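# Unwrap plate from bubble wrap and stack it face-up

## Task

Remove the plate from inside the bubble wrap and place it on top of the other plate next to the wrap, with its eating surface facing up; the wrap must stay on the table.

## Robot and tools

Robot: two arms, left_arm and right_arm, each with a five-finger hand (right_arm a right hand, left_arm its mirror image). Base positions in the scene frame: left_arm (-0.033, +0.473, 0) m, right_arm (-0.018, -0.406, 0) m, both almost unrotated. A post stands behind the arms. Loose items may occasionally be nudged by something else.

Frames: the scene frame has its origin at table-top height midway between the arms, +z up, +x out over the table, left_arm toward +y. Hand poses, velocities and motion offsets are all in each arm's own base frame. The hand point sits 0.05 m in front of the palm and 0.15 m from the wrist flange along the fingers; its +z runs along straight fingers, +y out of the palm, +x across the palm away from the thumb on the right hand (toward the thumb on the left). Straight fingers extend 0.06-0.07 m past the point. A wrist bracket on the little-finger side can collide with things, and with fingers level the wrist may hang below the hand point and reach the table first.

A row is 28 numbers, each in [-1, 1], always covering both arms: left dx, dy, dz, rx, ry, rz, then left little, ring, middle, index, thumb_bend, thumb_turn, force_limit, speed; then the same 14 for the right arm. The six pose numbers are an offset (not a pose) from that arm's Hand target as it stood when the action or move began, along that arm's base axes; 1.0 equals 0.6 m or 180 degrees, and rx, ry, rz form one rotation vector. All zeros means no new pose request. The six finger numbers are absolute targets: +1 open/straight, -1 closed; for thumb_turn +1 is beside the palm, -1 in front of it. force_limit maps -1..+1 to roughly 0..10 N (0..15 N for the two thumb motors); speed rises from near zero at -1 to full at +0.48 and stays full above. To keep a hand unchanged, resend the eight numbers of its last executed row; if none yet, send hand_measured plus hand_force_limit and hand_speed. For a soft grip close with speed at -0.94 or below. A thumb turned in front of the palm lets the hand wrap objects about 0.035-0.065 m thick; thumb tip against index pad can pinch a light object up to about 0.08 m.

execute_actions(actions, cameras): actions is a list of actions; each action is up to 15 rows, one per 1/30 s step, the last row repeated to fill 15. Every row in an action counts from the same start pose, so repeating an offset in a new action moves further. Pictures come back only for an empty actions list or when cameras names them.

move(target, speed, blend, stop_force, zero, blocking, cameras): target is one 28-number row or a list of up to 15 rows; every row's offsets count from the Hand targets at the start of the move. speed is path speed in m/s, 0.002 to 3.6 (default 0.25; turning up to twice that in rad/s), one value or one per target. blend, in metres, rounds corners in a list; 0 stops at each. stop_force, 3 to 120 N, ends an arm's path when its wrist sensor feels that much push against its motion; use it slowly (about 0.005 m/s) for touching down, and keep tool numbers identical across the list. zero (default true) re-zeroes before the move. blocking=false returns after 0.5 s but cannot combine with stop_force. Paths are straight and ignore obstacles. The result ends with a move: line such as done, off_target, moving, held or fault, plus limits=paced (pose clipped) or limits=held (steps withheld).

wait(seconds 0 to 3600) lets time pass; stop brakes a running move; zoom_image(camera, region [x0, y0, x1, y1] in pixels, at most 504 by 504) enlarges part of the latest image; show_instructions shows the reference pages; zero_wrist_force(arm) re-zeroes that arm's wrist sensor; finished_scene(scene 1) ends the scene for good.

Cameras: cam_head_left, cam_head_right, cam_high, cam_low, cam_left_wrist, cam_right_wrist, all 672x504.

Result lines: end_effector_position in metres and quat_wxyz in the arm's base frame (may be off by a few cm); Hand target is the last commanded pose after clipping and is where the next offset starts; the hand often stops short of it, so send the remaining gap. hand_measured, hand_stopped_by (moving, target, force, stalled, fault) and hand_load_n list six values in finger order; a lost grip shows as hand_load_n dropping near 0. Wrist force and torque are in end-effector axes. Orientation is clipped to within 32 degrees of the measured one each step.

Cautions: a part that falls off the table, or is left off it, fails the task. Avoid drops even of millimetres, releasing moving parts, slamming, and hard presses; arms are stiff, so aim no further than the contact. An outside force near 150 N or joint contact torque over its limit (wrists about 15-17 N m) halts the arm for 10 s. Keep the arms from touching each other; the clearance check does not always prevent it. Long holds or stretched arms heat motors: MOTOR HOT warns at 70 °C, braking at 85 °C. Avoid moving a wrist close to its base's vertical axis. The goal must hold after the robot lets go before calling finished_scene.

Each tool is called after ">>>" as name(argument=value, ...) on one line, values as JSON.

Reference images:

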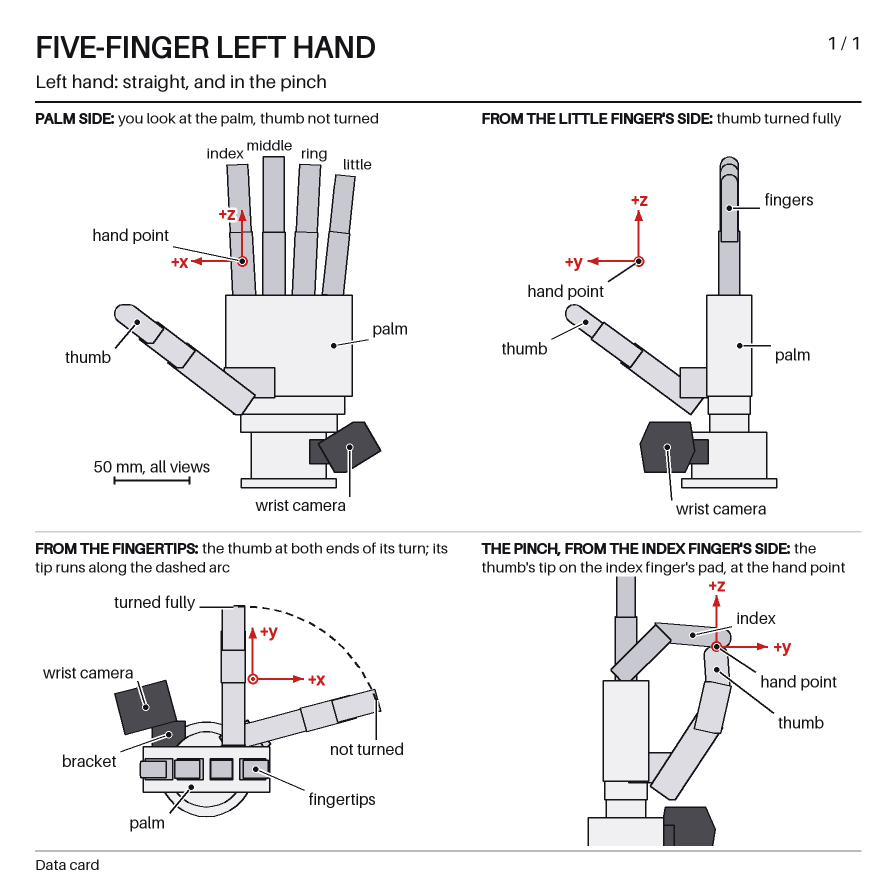

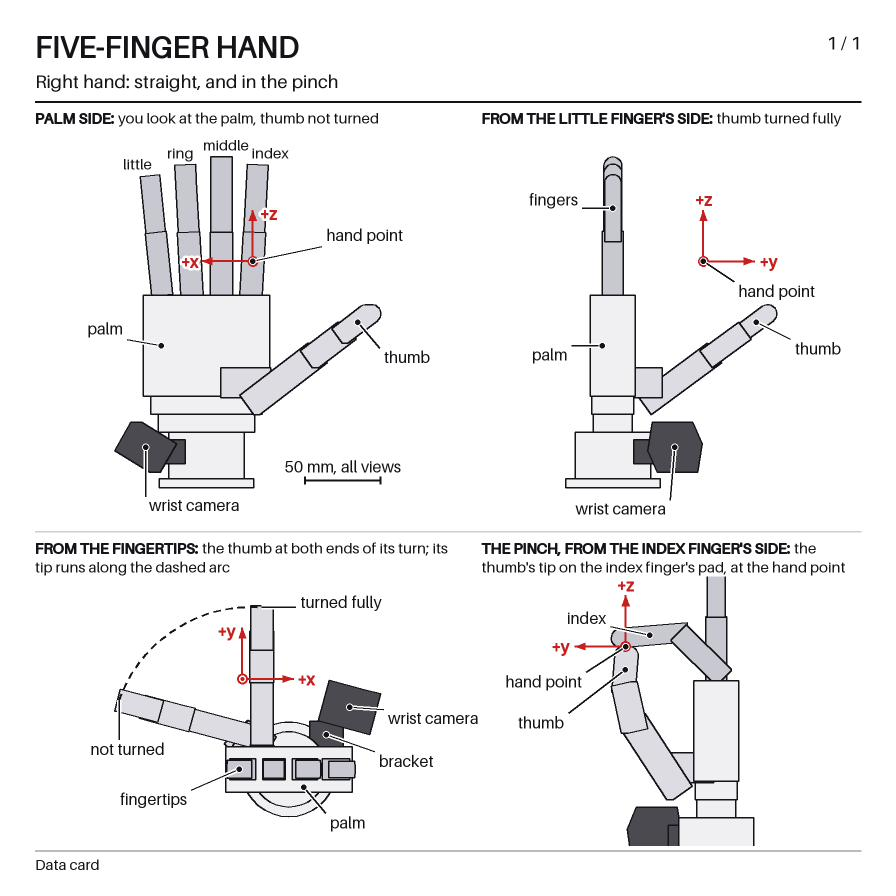

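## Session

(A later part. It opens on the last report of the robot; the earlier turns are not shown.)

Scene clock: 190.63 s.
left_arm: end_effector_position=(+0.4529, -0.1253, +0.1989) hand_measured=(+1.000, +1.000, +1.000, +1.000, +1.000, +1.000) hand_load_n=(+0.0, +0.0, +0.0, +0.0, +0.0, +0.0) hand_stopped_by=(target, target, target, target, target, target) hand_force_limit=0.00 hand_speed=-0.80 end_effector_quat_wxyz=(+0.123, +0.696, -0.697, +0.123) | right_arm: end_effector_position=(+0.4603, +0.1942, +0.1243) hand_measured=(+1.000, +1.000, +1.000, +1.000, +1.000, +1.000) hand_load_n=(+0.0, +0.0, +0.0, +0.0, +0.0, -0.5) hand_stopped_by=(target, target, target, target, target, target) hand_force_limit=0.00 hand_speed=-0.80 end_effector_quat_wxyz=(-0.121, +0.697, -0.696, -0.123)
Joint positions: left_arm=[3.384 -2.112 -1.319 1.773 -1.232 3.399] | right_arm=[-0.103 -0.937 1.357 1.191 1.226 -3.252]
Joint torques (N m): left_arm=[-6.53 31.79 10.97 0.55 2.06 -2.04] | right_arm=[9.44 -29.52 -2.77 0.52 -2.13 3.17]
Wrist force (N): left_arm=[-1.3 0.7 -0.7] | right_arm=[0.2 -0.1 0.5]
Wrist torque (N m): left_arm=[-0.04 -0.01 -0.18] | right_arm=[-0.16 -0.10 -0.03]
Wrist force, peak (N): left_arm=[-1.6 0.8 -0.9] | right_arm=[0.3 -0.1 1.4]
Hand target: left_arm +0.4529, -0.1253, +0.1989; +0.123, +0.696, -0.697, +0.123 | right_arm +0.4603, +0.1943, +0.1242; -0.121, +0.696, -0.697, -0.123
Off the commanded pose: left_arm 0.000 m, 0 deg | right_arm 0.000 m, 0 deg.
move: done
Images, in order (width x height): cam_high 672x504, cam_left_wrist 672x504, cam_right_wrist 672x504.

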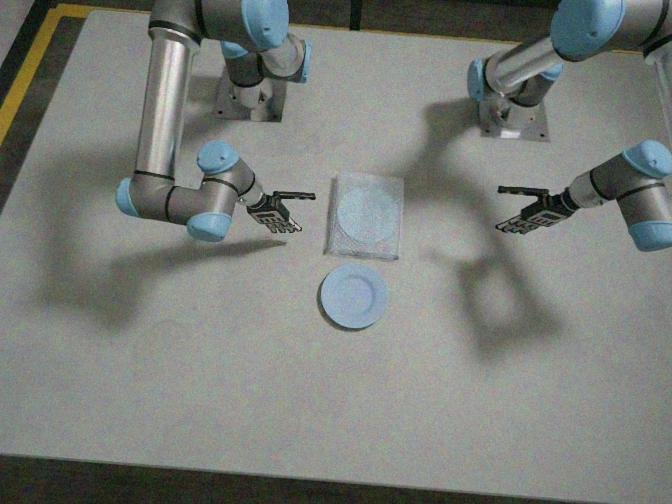

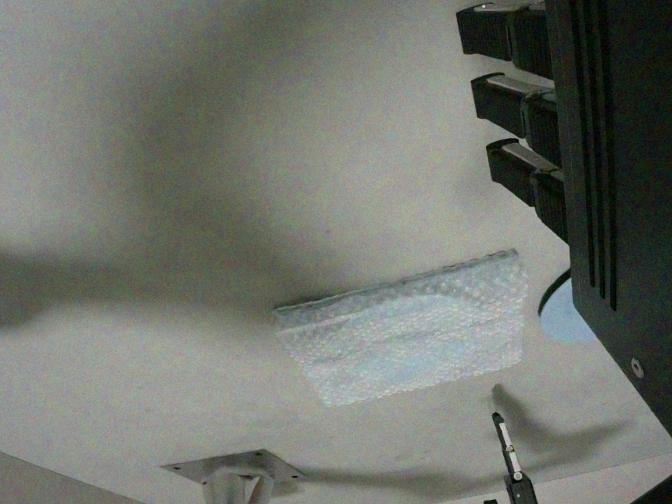

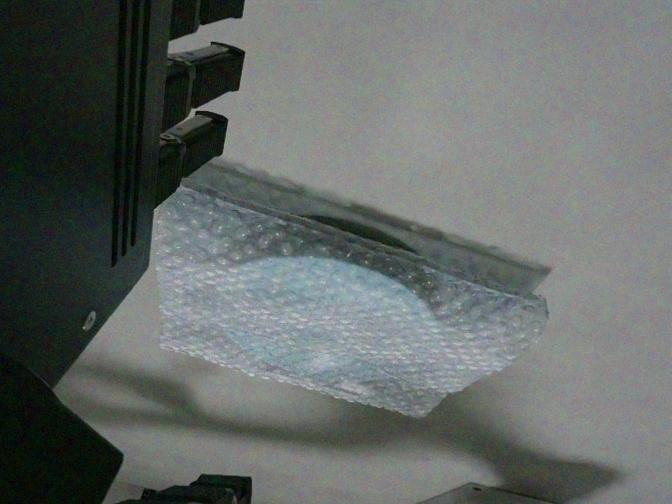

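>>> zoom_image(camera="cam_high", region=[310, 160, 420, 270])

>>> execute_actions(actions=[], cameras=["cam_low","cam_head_left"])

>>> zoom_image(camera="cam_low", region=[285, 265, 395, 325])

>>> zoom_image(camera="cam_head_left", region=[160, 330, 300, 470])

Scaled by 4.582 from the camera's image (finer frame: 960x720).

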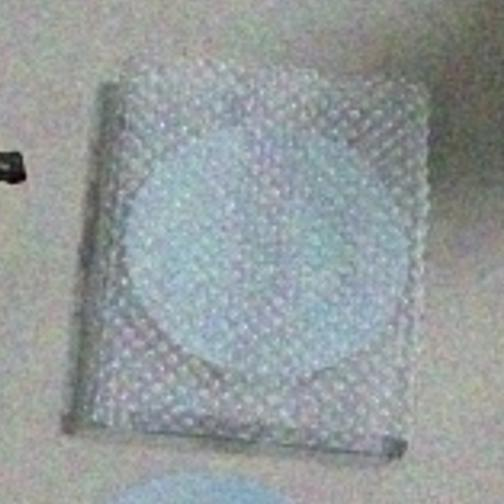

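Scene clock: 201.00 s.
left_arm: end_effector_position=(+0.4529, -0.1253, +0.1989) hand_measured=(+1.000, +1.000, +1.000, +1.000, +1.000, +1.000) hand_load_n=(+0.0, +0.0, +0.0, +0.0, +0.0, +0.0) hand_stopped_by=(target, target, target, target, target, target) hand_force_limit=0.00 hand_speed=-0.80 end_effector_quat_wxyz=(+0.123, +0.696, -0.697, +0.123) | right_arm: end_effector_position=(+0.4603, +0.1943, +0.1242) hand_measured=(+1.000, +1.000, +1.000, +1.000, +1.000, +1.000) hand_load_n=(+0.0, +0.0, +0.0, +0.0, +0.0, +0.0) hand_stopped_by=(target, target, target, target, target, target) hand_force_limit=0.00 hand_speed=-0.80 end_effector_quat_wxyz=(-0.121, +0.696, -0.697, -0.123)
Joint positions: left_arm=[3.384 -2.112 -1.319 1.773 -1.232 3.399] | right_arm=[-0.103 -0.936 1.357 1.191 1.226 -3.251]
Joint velocities: within noise
Joint torques (N m): left_arm=[-3.86 34.12 10.36 0.59 2.01 -1.81] | right_arm=[8.91 -31.13 -3.2 0.59 -1.46 2.93]
Wrist force (N): left_arm=[-1.2 0.5 -0.8] | right_arm=[0.4 -0.2 0.4]
Wrist torque (N m): left_arm=[-0.07 -0.03 -0.17] | right_arm=[-0.17 -0.13 -0.02]
Wrist force, peak (N): left_arm=[-1.6 0.7 -0.9] | right_arm=[0.8 -0.1 0.6]
Hand target: left_arm +0.4529, -0.1253, +0.1989; +0.123, +0.696, -0.697, +0.123 | right_arm +0.4603, +0.1943, +0.1242; -0.121, +0.696, -0.697, -0.123
Off the commanded pose: left_arm 0.000 m, 0 deg | right_arm 0.000 m, 0 deg.
Images, in order (width x height): cam_head_left 672x504, cam_low 672x504.

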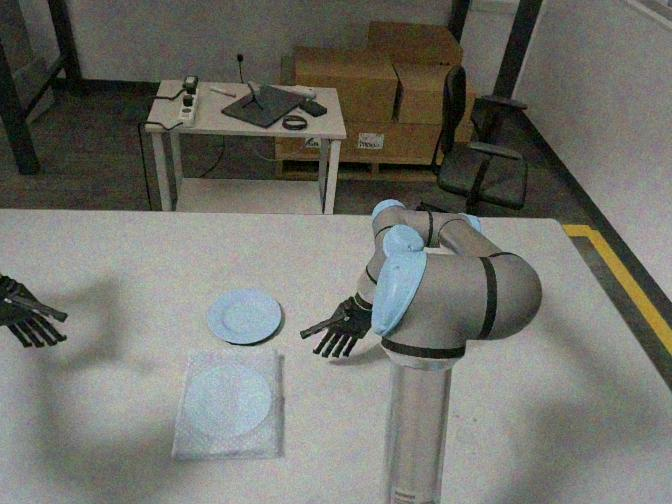

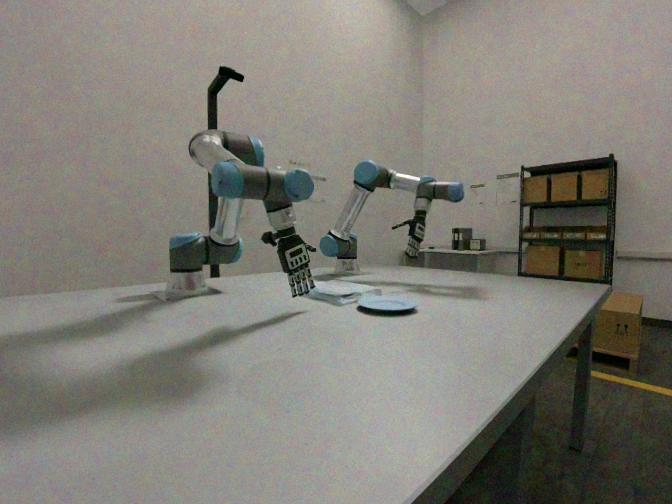

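Scaled by 4.582 from the camera's image (finer frame: 960x720).

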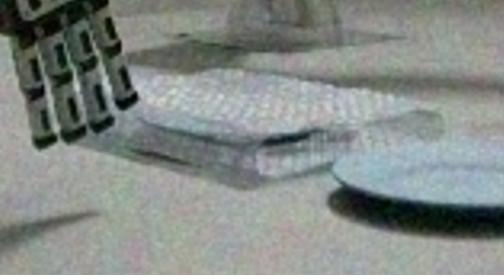

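Scaled by 3.600 from the camera's image (finer frame: 960x720).

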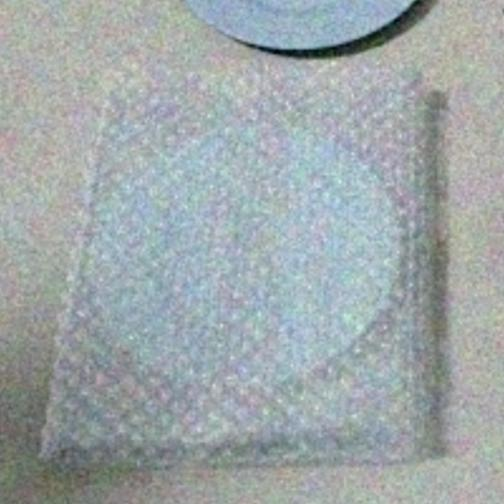

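>>> move(target=[[0,0,0,0,0,0,1,1,1,1,1,1,0,-0.8,-0.065,0.0,0.15,-0.0872,0.0872,-0.4944,1,1,1,1,1,1,0,-0.8],[0,0,0,0,0,0,1,1,1,1,1,1,0,-0.8,-0.065,0.095,0.06,-0.0872,0.0872,-0.4944,1,1,1,1,1,1,0,-0.8]], cameras=["cam_head_left","cam_right_wrist","cam_high","cam_low"])

Scene clock: 303.03 s.
left_arm: end_effector_position=(+0.4529, -0.1253, +0.1989) hand_measured=(+1.000, +1.000, +1.000, +1.000, +1.000, +1.000) hand_load_n=(+0.0, +0.0, +0.0, +0.0, +0.0, +0.0) hand_stopped_by=(target, target, target, target, target, target) hand_force_limit=0.00 hand_speed=-0.80 end_effector_quat_wxyz=(+0.123, +0.696, -0.697, +0.123) | right_arm: end_effector_position=(+0.4213, +0.2512, +0.1603) hand_measured=(+1.000, +1.000, +1.000, +1.000, +1.000, +1.000) hand_load_n=(+0.0, +0.0, +0.0, +0.0, +0.0, +0.0) hand_stopped_by=(target, target, target, target, target, target) hand_force_limit=0.00 hand_speed=-0.80 end_effector_quat_wxyz=(-0.001, +0.000, +1.000, +0.002)
Joint positions: left_arm=[3.384 -2.112 -1.319 1.773 -1.232 3.399] | right_arm=[0.141 -1.208 1.599 1.181 1.567 -1.429]
Joint torques (N m): left_arm=[-3.31 37.28 10.53 0.73 1.71 -1.89] | right_arm=[9.1 -19.97 -32.83 0.55 1.38 2.89]
Wrist force (N): left_arm=[-1.3 0.7 -0.7] | right_arm=[0.5 -0.7 0.4]
Wrist torque (N m): left_arm=[-0.04 -0.01 -0.18] | right_arm=[-0.27 -0.01 -0.04]
Wrist force, peak (N): left_arm=[-1.5 1.0 -0.9] | right_arm=[0.7 -1.7 -0.8]
Hand target: left_arm +0.4529, -0.1253, +0.1989; +0.123, +0.696, -0.697, +0.123 | right_arm +0.4213, +0.2513, +0.1602; -0.001, +0.000, +1.000, +0.002
Off the commanded pose: left_arm 0.000 m, 0 deg | right_arm 0.000 m, 0 deg.
move: done
Images, in order (width x height): cam_head_left 672x504, cam_high 672x504, cam_low 672x504, cam_right_wrist 672x504.

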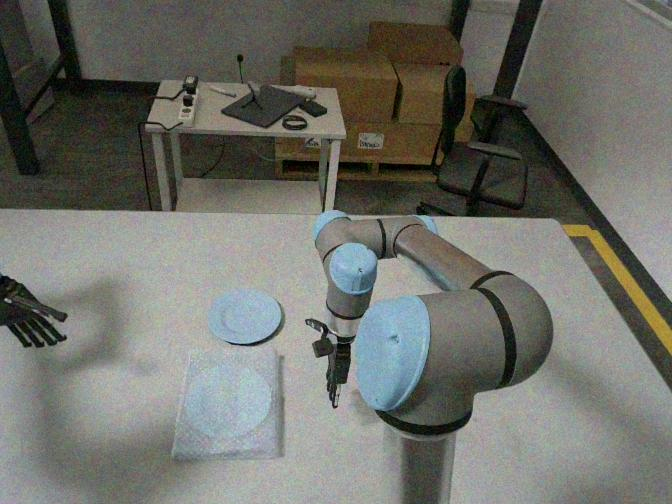

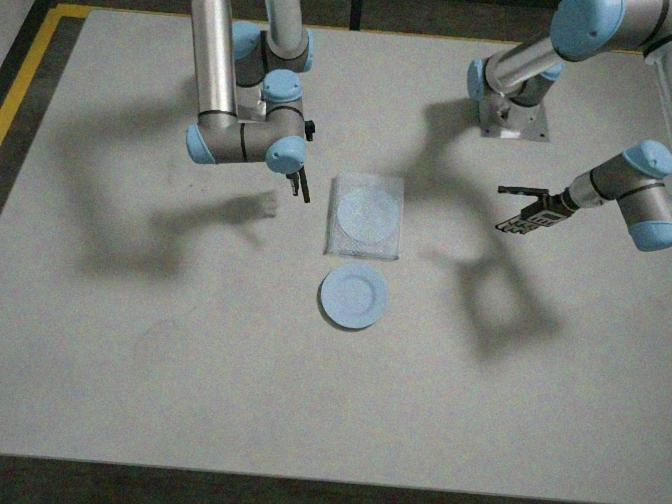

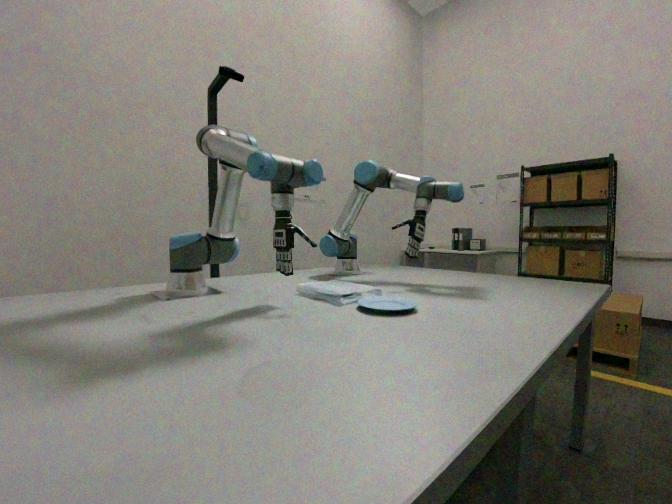

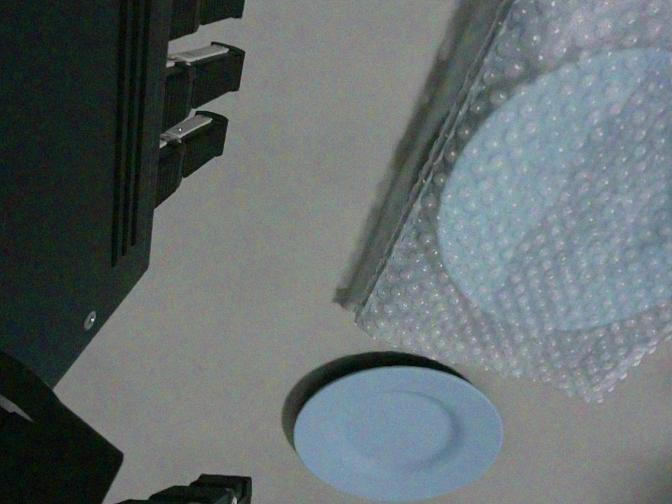

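>>> zoom_image(camera="cam_right_wrist", region=[372, 0, 672, 300])

>>> zoom_image(camera="cam_right_wrist", region=[272, 204, 572, 504])

Scaled by 1.680 from the camera's image (finer frame: 960x720).

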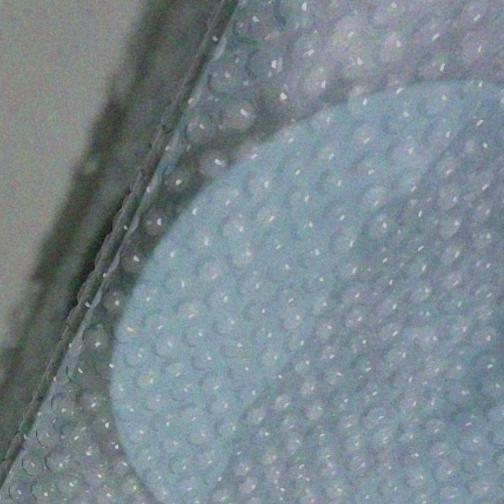

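Scaled by 1.680 from the camera's image (finer frame: 960x720).

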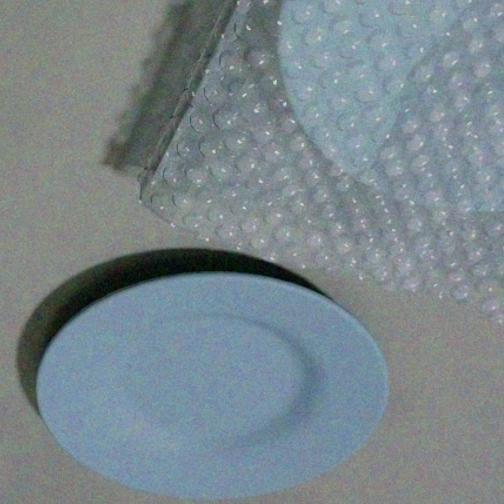

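>>> move(target=[[0,0,0,0,0,0,1,1,1,1,1,1,0,-0.8,0.15,0.1,0.1,0,0,0.5,1,1,1,1,1,1,0,-0.8],[0,0,0,0,0,0,1,1,1,1,1,1,0,-0.8,0.313,0.262,-0.017,0,0,0.99,1,1,1,1,1,1,0,-0.8]], cameras=["cam_head_left","cam_right_wrist","cam_high","cam_low"], blend=0.03)

Scene clock: 334.77 s.
left_arm: end_effector_position=(+0.4529, -0.1253, +0.1989) hand_measured=(+1.000, +1.000, +1.000, +1.000, +1.000, +1.000) hand_load_n=(+0.0, +0.0, +0.0, +0.0, -0.5, +0.0) hand_stopped_by=(target, target, target, target, target, target) hand_force_limit=0.00 hand_speed=-0.80 end_effector_quat_wxyz=(+0.123, +0.696, -0.697, +0.123) | right_arm: end_effector_position=(+0.6079, +0.4076, +0.1495) hand_measured=(+1.000, +1.000, +1.000, +1.000, +1.000, +1.000) hand_load_n=(+0.0, +0.0, +0.0, +0.0, +0.0, +0.0) hand_stopped_by=(target, target, target, target, target, target) hand_force_limit=0.00 hand_speed=-0.80 end_effector_quat_wxyz=(-0.112, +0.980, +0.008, +0.164)
Joint positions: left_arm=[3.384 -2.112 -1.319 1.773 -1.232 3.399] | right_arm=[0.443 -0.365 0.035 1.505 1.507 -4.274]
Joint torques (N m): left_arm=[1.07 43.03 10.94 0.38 1.54 -1.57] | right_arm=[7.64 -47.24 -30.59 -0.12 1.33 -2.47]
Wrist force (N): left_arm=[-1.2 0.7 -0.8] | right_arm=[0.2 -1.4 0.0]
Wrist torque (N m): left_arm=[-0.03 -0.02 -0.17] | right_arm=[-0.25 0.17 0.02]
Wrist force, peak (N): left_arm=[-1.6 0.8 -0.9] | right_arm=[0.9 -1.1 0.5]
Hand target: left_arm +0.4529, -0.1253, +0.1989; +0.123, +0.696, -0.697, +0.123 | right_arm +0.6091, +0.4085, +0.1500; +0.002, +1.000, -0.016, +0.001
Off the commanded pose: left_arm 0.000 m, 0 deg | right_arm 0.002 m, 23 deg.
elbow stopped short (right arm): the move would have taken joint 3 (elbow) straighter than the controller allows.
move: off_target (right_arm)
Images, in order (width x height): cam_head_left 672x504, cam_high 672x504, cam_low 672x504, cam_right_wrist 672x504.

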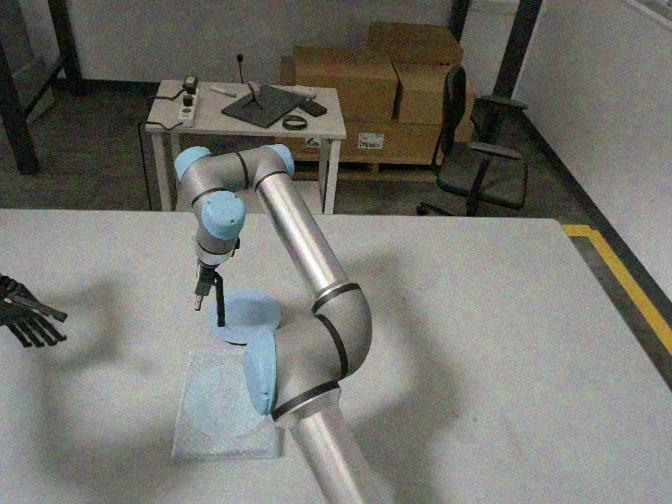

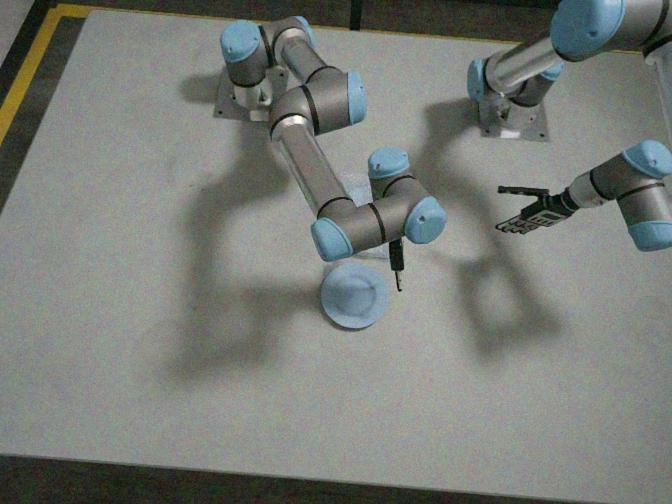

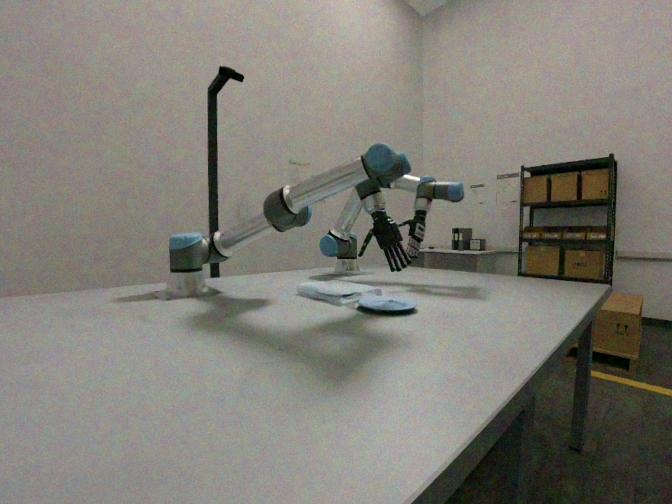

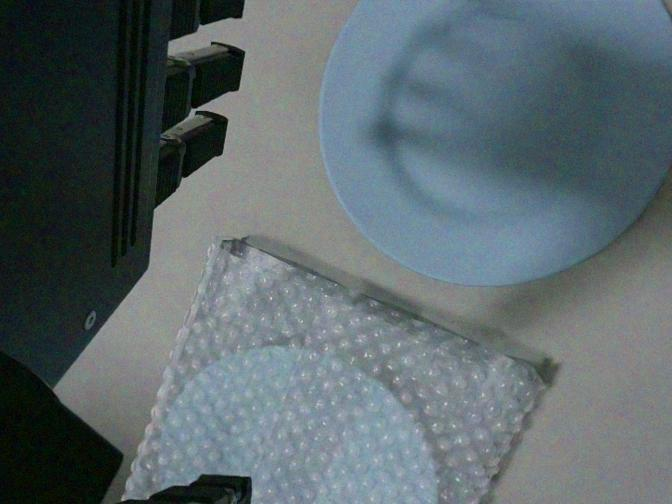

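>>> zoom_image(camera="cam_right_wrist", region=[120, 210, 620, 504])

>>> zoom_image(camera="cam_right_wrist", region=[200, 224, 400, 424])

>>> zoom_image(camera="cam_right_wrist", region=[380, 254, 580, 454])

Scaled by 1.008 from the camera's image (finer frame: 960x720).

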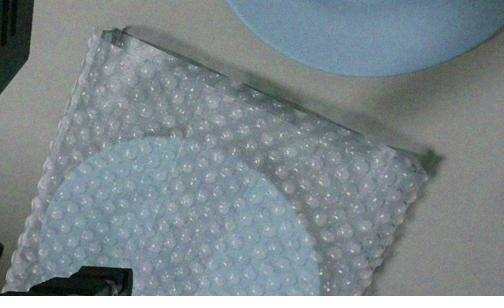

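Scaled by 2.520 from the camera's image (finer frame: 960x720).

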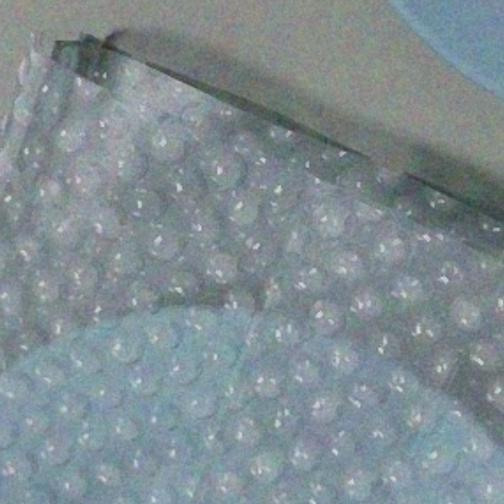

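Scaled by 2.520 from the camera's image (finer frame: 960x720).

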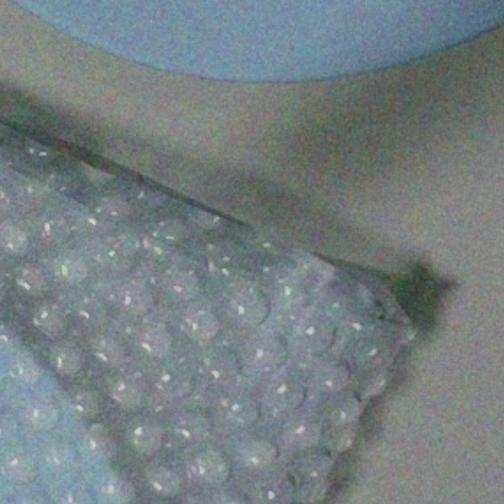

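>>> move(target=[[0,0,0,0,0,0,1,1,1,1,1,1,0,-0.8,-0.15,-0.25,0.12,0,0,-0.5,1,1,1,1,1,1,0,-0.8],[0,0,0,0,0,0,1,1,1,1,1,1,0,-0.8,-0.283,-0.462,0.083,0,0,-0.99,1,1,1,1,1,1,0,-0.8]], cameras=[], blend=0.03)

>>> move(target=[-0.153,-0.417,-0.067,0.0872,0.0872,0.4944,1,1,1,1,1,1,0,-0.8,0,0,0,0,0,0,1,1,1,1,1,1,0,-0.8], cameras=["cam_left_wrist","cam_right_wrist","cam_high"])

>>> zoom_image(camera="cam_left_wrist", region=[100, 100, 500, 500])

Scene clock: 388.17 s.
left_arm: end_effector_position=(+0.4529, -0.1253, +0.1989) hand_measured=(+1.000, +1.000, +1.000, +1.000, +1.000, +1.000) hand_load_n=(+0.0, +0.0, +0.0, +0.0, +0.0, +0.0) hand_stopped_by=(target, target, target, target, target, target) hand_force_limit=0.00 hand_speed=-0.80 end_effector_quat_wxyz=(+0.123, +0.696, -0.697, +0.123) | right_arm: end_effector_position=(+0.4393, +0.1313, +0.1998) hand_measured=(+1.000, +1.000, +1.000, +1.000, +1.000, +1.000) hand_load_n=(+0.0, -0.5, +0.0, +0.0, +0.0, +0.0) hand_stopped_by=(target, target, target, target, target, target) hand_force_limit=0.00 hand_speed=-0.80 end_effector_quat_wxyz=(-0.001, +0.000, +1.000, +0.002)
Joint positions: left_arm=[3.384 -2.112 -1.319 1.773 -1.232 3.399] | right_arm=[-0.157 -1.285 1.598 1.261 1.568 -1.727]
Joint torques (N m): left_arm=[2.74 44.09 10.91 0.58 1.58 -1.18] | right_arm=[-10.75 -40.18 -3.73 0.41 1.31 3.12]
Wrist force (N): left_arm=[-1.4 0.8 -0.9] | right_arm=[0.4 -0.8 0.0]
Wrist torque (N m): left_arm=[-0.01 0.01 -0.19] | right_arm=[-0.26 0.00 -0.04]
Wrist force, peak (N): left_arm=[-1.6 0.7 -0.8] | right_arm=[1.1 -1.2 0.4]
Hand target: left_arm +0.4529, -0.1253, +0.1989; +0.123, +0.696, -0.697, +0.123 | right_arm +0.4393, +0.1313, +0.1998; -0.001, +0.000, +1.000, +0.002
Off the commanded pose: left_arm 0.000 m, 0 deg | right_arm 0.000 m, 0 deg.
move: done

Scene clock: 392.13 s.
left_arm: end_effector_position=(+0.3611, -0.3755, +0.1587) hand_measured=(+1.000, +1.000, +1.000, +1.000, +1.000, +1.000) hand_load_n=(+0.0, +0.0, +0.0, +0.0, +0.0, +0.0) hand_stopped_by=(target, target, target, target, target, target) hand_force_limit=0.00 hand_speed=-0.80 end_effector_quat_wxyz=(+0.000, +1.000, -0.001, +0.000) | right_arm: end_effector_position=(+0.4393, +0.1313, +0.1998) hand_measured=(+1.000, +1.000, +1.000, +1.000, +1.000, +1.000) hand_load_n=(+0.0, +0.0, +0.0, +0.0, +0.0, +0.0) hand_stopped_by=(target, target, target, target, target, target) hand_force_limit=0.00 hand_speed=-0.80 end_effector_quat_wxyz=(-0.001, +0.000, +1.000, +0.002)
Joint positions: left_arm=[2.676 -1.985 -1.529 1.943 -1.571 1.106] | right_arm=[-0.157 -1.286 1.598 1.261 1.568 -1.727]
Joint torques (N m): left_arm=[-6.15 27.08 24.42 -5.41 -1.61 -2.81] | right_arm=[-11.25 -41.36 -4.66 0.44 1.39 2.91]
Wrist force (N): left_arm=[-1.3 0.4 -0.6] | right_arm=[0.7 -0.7 0.2]
Wrist torque (N m): left_arm=[-0.13 -0.12 -0.13] | right_arm=[-0.25 -0.03 -0.03]
Wrist force, peak (N): left_arm=[-1.8 0.7 -0.8] | right_arm=[0.9 -1.2 0.8]
Hand target: left_arm +0.3611, -0.3755, +0.1587; +0.000, +1.000, +0.000, +0.000 | right_arm +0.4393, +0.1313, +0.1998; -0.001, +0.000, +1.000, +0.002
Off the commanded pose: left_arm 0.000 m, 0 deg | right_arm 0.000 m, 0 deg.
move: done
Images, in order (width x height): cam_high 672x504, cam_left_wrist 672x504, cam_right_wrist 672x504.

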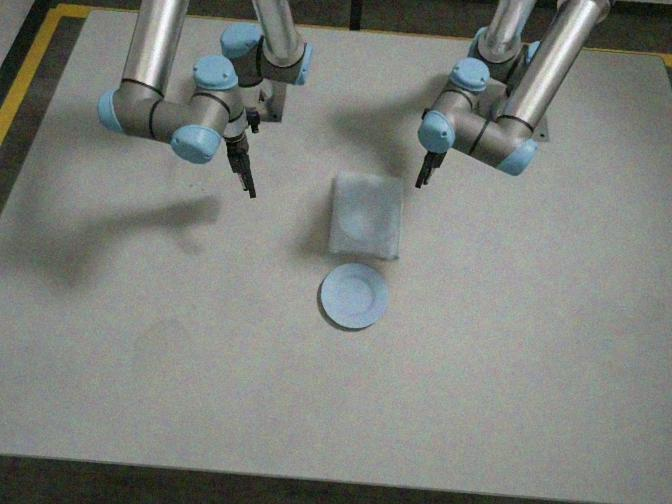

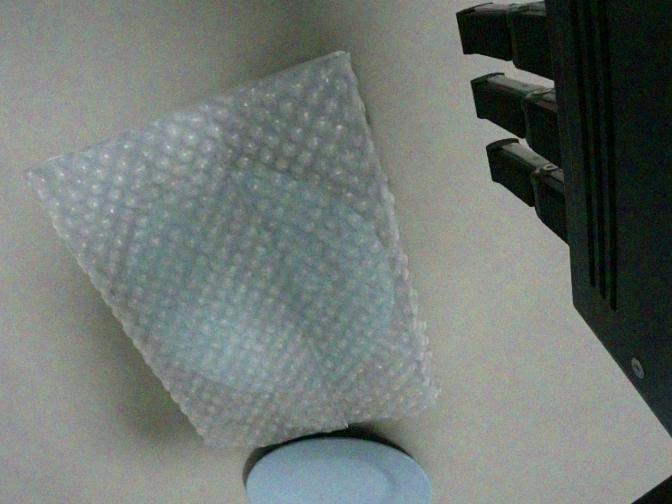

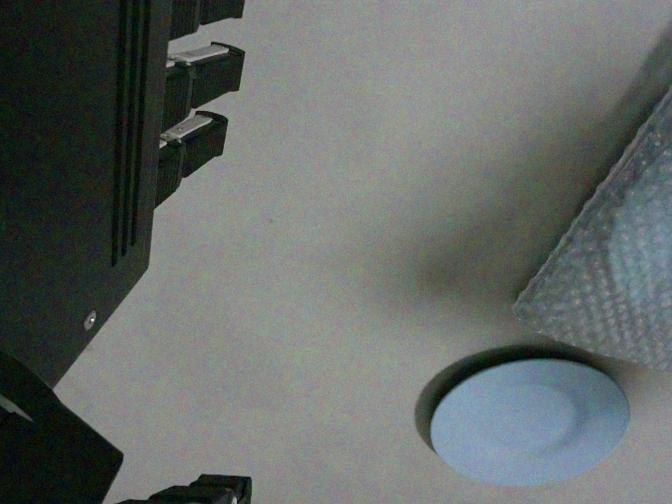

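Scaled by 1.260 from the camera's image (finer frame: 960x720).

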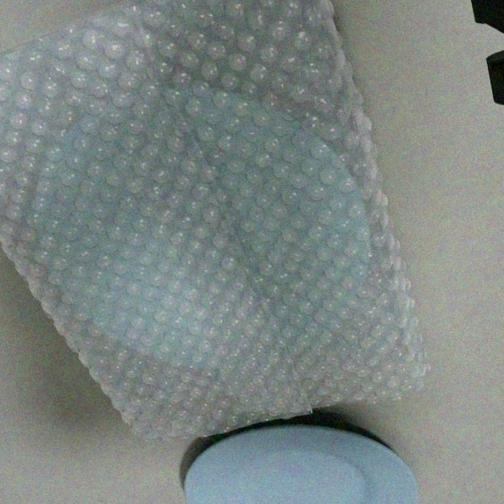

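>>> zoom_image(camera="cam_left_wrist", region=[260, 300, 460, 460])

>>> zoom_image(camera="cam_left_wrist", region=[180, 40, 400, 220])

Scaled by 2.520 from the camera's image (finer frame: 960x720).

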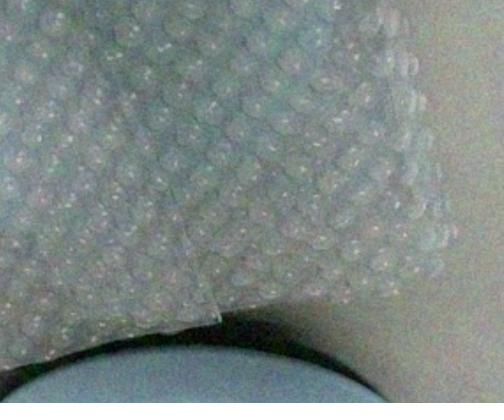

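Scaled by 2.291 from the camera's image (finer frame: 960x720).

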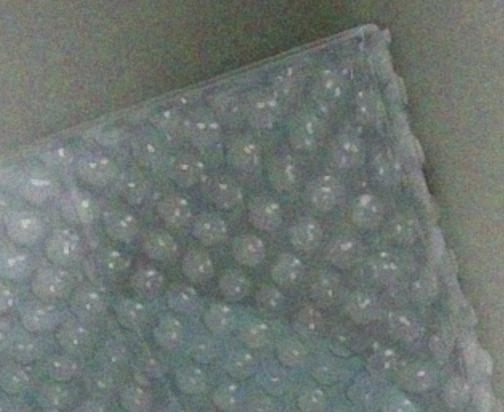

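>>> zoom_image(camera="cam_high", region=[310, 160, 420, 270])

>>> zoom_image(camera="cam_high", region=[305, 250, 405, 350])

Scaled by 4.582 from the camera's image (finer frame: 960x720).

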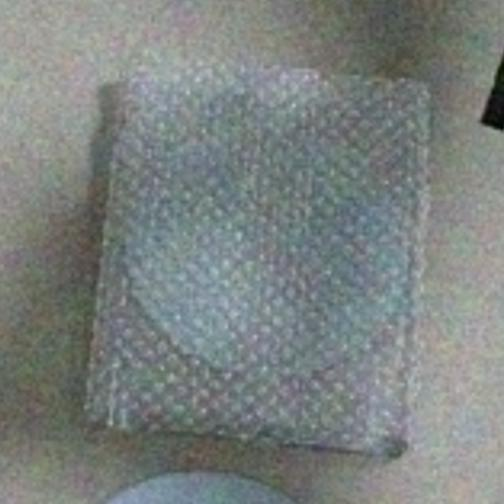

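Scaled by 5.040 from the camera's image (finer frame: 960x720).

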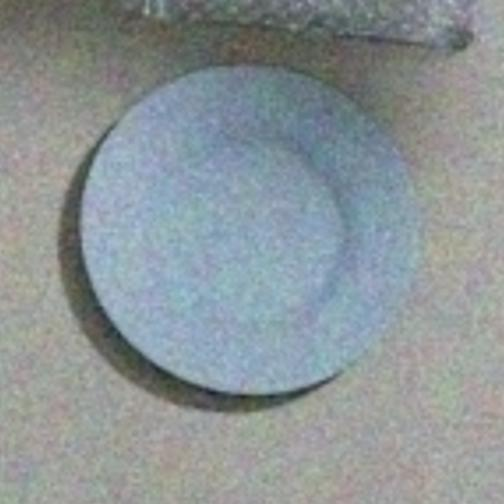

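>>> move(target=[0.15,0.28,0,0,0,0,1,1,1,1,1,1,0,-0.8,0,0,0,0,0,0,1,1,1,1,1,1,0,-0.8], cameras=[])

>>> move(target=[0,0,0,0,0,0,1,1,1,1,1,1,0,-0.8,-0.294,0.453,-0.1,0,0,-0.5,1,1,1,1,1,1,0,-0.8], cameras=["cam_left_wrist","cam_right_wrist","cam_high","cam_low"])

>>> zoom_image(camera="cam_right_wrist", region=[200, 0, 672, 354])

Scene clock: 487.13 s.
left_arm: end_effector_position=(+0.4510, -0.2076, +0.1587) hand_measured=(+1.000, +1.000, +1.000, +1.000, +1.000, +1.000) hand_load_n=(+0.0, +0.0, +0.0, +0.0, +0.0, +0.0) hand_stopped_by=(target, target, target, target, target, target) hand_force_limit=0.00 hand_speed=-0.80 end_effector_quat_wxyz=(+0.000, +1.000, +0.000, +0.000) | right_arm: end_effector_position=(+0.4393, +0.1313, +0.1998) hand_measured=(+1.000, +1.000, +1.000, +1.000, +1.000, +1.000) hand_load_n=(+0.0, +0.0, +0.0, +0.0, +0.0, +0.0) hand_stopped_by=(target, target, target, target, target, target) hand_force_limit=0.00 hand_speed=-0.80 end_effector_quat_wxyz=(-0.001, +0.000, +1.000, +0.002)
Joint positions: left_arm=[3.108 -1.959 -1.566 1.955 -1.571 1.538] | right_arm=[-0.157 -1.286 1.598 1.261 1.568 -1.727]
Joint torques (N m): left_arm=[6.36 26.25 24.47 -5.32 1.15 2.26] | right_arm=[-10.59 -41.41 -4.41 0.43 1.28 2.87]
Wrist force (N): left_arm=[-1.2 0.9 -0.7] | right_arm=[0.6 -0.7 0.3]
Wrist torque (N m): left_arm=[-0.01 -0.14 -0.22] | right_arm=[-0.25 -0.03 -0.03]
Wrist force, peak (N): left_arm=[-2.1 1.5 -0.6] | right_arm=[1.0 -1.1 0.4]
Hand target: left_arm +0.4511, -0.2075, +0.1587; +0.000, +1.000, +0.000, +0.000 | right_arm +0.4393, +0.1313, +0.1998; -0.001, +0.000, +1.000, +0.002
Off the commanded pose: left_arm 0.000 m, 0 deg | right_arm 0.000 m, 0 deg.
move: done

Scene clock: 491.03 s.
left_arm: end_effector_position=(+0.4511, -0.2075, +0.1587) hand_measured=(+1.000, +1.000, +1.000, +1.000, +1.000, +1.000) hand_load_n=(+0.0, +0.0, +0.0, +0.0, +0.0, +0.0) hand_stopped_by=(target, target, target, target, target, target) hand_force_limit=0.00 hand_speed=-0.80 end_effector_quat_wxyz=(+0.000, +1.000, +0.000, +0.000) | right_arm: end_effector_position=(+0.2629, +0.4030, +0.1398) hand_measured=(+1.000, +1.000, +1.000, +1.000, +1.000, +1.000) hand_load_n=(+0.0, +0.0, +0.0, +0.0, +0.0, +0.0) hand_stopped_by=(target, target, target, target, target, target) hand_force_limit=0.00 hand_speed=-0.80 end_effector_quat_wxyz=(+0.000, +0.707, +0.707, +0.002)
Joint positions: left_arm=[3.108 -1.959 -1.566 1.955 -1.571 1.538] | right_arm=[0.852 -1.091 1.482 1.176 1.572 0.852]
Joint torques (N m): left_arm=[6.55 25.87 24.22 -5.51 1.28 2.33] | right_arm=[9.54 -25.47 -28.41 5.19 1.32 2.69]
Wrist force (N): left_arm=[-1.3 0.8 -0.7] | right_arm=[0.9 -0.8 0.3]
Wrist torque (N m): left_arm=[-0.02 -0.12 -0.22] | right_arm=[-0.27 -0.07 -0.03]
Wrist force, peak (N): left_arm=[-1.6 1.0 -0.6] | right_arm=[1.2 -1.3 0.4]
Hand target: left_arm +0.4511, -0.2075, +0.1587; +0.000, +1.000, +0.000, +0.000 | right_arm +0.2629, +0.4031, +0.1398; +0.000, +0.707, +0.707, +0.002
Off the commanded pose: left_arm 0.000 m, 0 deg | right_arm 0.000 m, 0 deg.
move: done
Images, in order (width x height): cam_high 672x504, cam_low 672x504, cam_left_wrist 672x504, cam_right_wrist 672x504.

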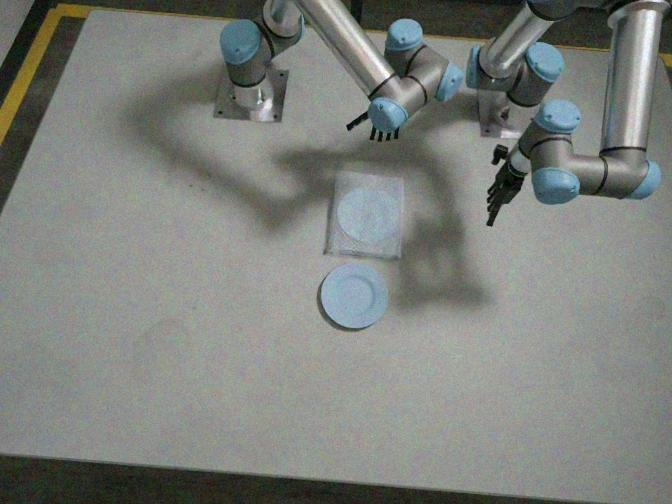

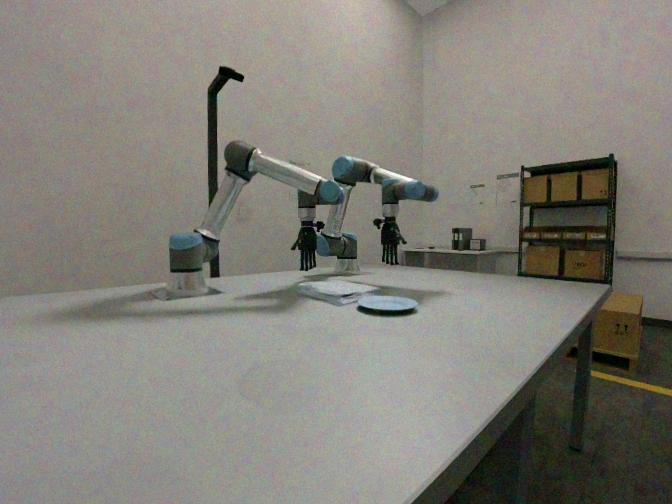

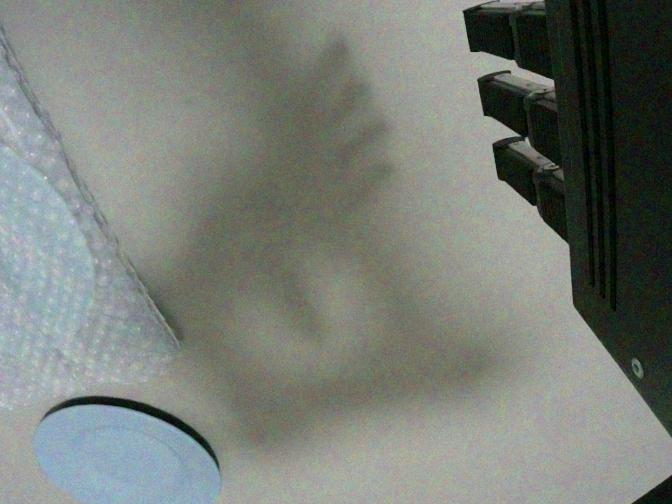

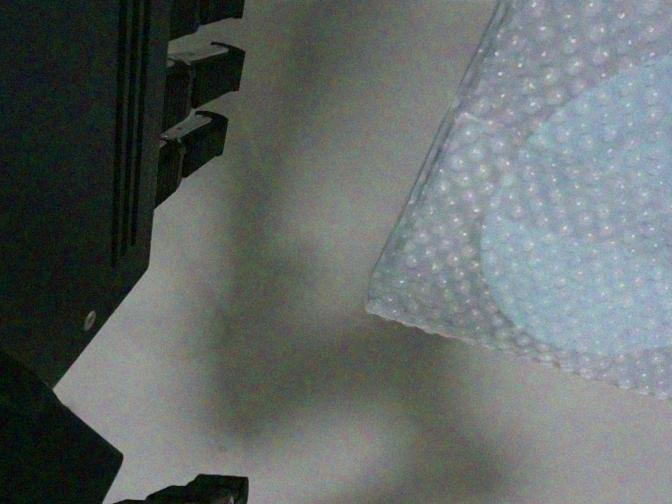

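Scaled by 1.068 from the camera's image (finer frame: 960x720).

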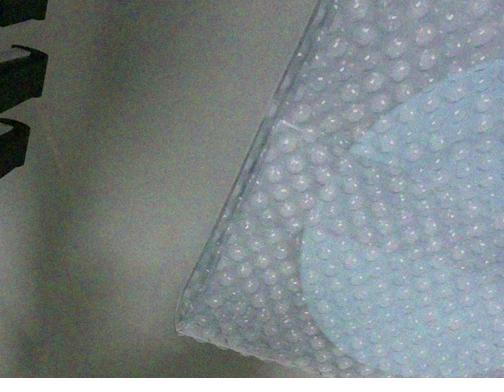

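>>> move(target=[0,0,0,0,0,0,1,1,1,1,1,1,0,-0.8,0.03,0.06,-0.09,0,0,0,1,1,1,1,1,1,0,-0.8], cameras=["cam_right_wrist"])

>>> zoom_image(camera="cam_right_wrist", region=[322, 0, 672, 300])

Scene clock: 498.10 s.
left_arm: end_effector_position=(+0.4511, -0.2075, +0.1587) hand_measured=(+1.000, +1.000, +1.000, +1.000, +1.000, +1.000) hand_load_n=(+0.0, -0.5, +0.0, +0.0, +0.0, +0.0) hand_stopped_by=(target, target, target, target, target, target) hand_force_limit=0.00 hand_speed=-0.80 end_effector_quat_wxyz=(+0.000, +1.000, +0.000, +0.000) | right_arm: end_effector_position=(+0.2809, +0.4390, +0.0859) hand_measured=(+1.000, +1.000, +1.000, +1.000, +1.000, +1.000) hand_load_n=(+0.0, +0.0, +0.0, +0.0, -0.5, +0.0) hand_stopped_by=(target, target, target, target, target, target) hand_force_limit=0.00 hand_speed=-0.80 end_effector_quat_wxyz=(+0.000, +0.707, +0.707, +0.002)
Joint positions: left_arm=[3.108 -1.959 -1.566 1.955 -1.571 1.538] | right_arm=[0.872 -0.949 1.401 1.114 1.572 0.873]
Joint torques (N m): left_arm=[6.59 26.16 24.48 -5.52 0.97 2.16] | right_arm=[8.93 -30 -31.68 0.37 1.32 2.89]
Wrist force (N): left_arm=[-1.4 0.9 -0.9] | right_arm=[0.5 -0.4 0.2]
Wrist torque (N m): left_arm=[-0.01 -0.11 -0.23] | right_arm=[-0.20 -0.01 -0.04]
Wrist force, peak (N): left_arm=[-1.5 1.0 -0.9] | right_arm=[1.4 -0.5 1.1]
Hand target: left_arm +0.4511, -0.2075, +0.1587; +0.000, +1.000, +0.000, +0.000 | right_arm +0.2809, +0.4391, +0.0858; +0.000, +0.707, +0.707, +0.002
Off the commanded pose: left_arm 0.000 m, 0 deg | right_arm 0.000 m, 0 deg.
move: done

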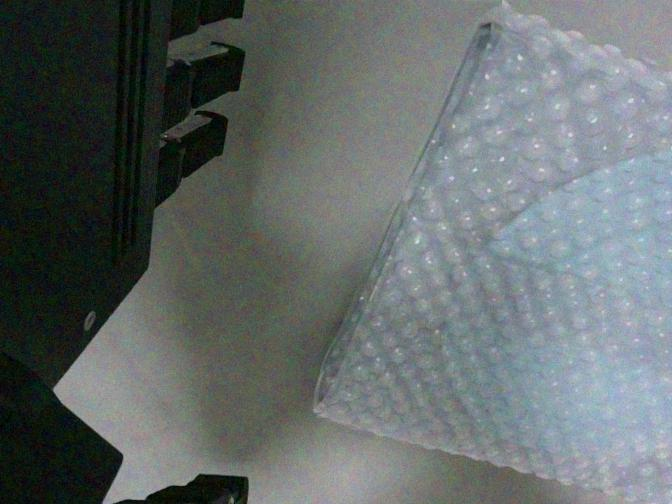

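Scaled by 1.440 from the camera's image (finer frame: 960x720).

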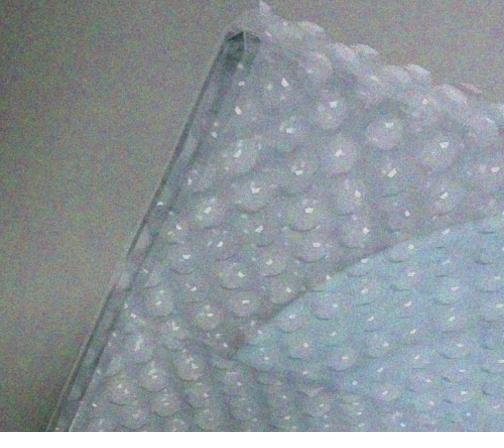

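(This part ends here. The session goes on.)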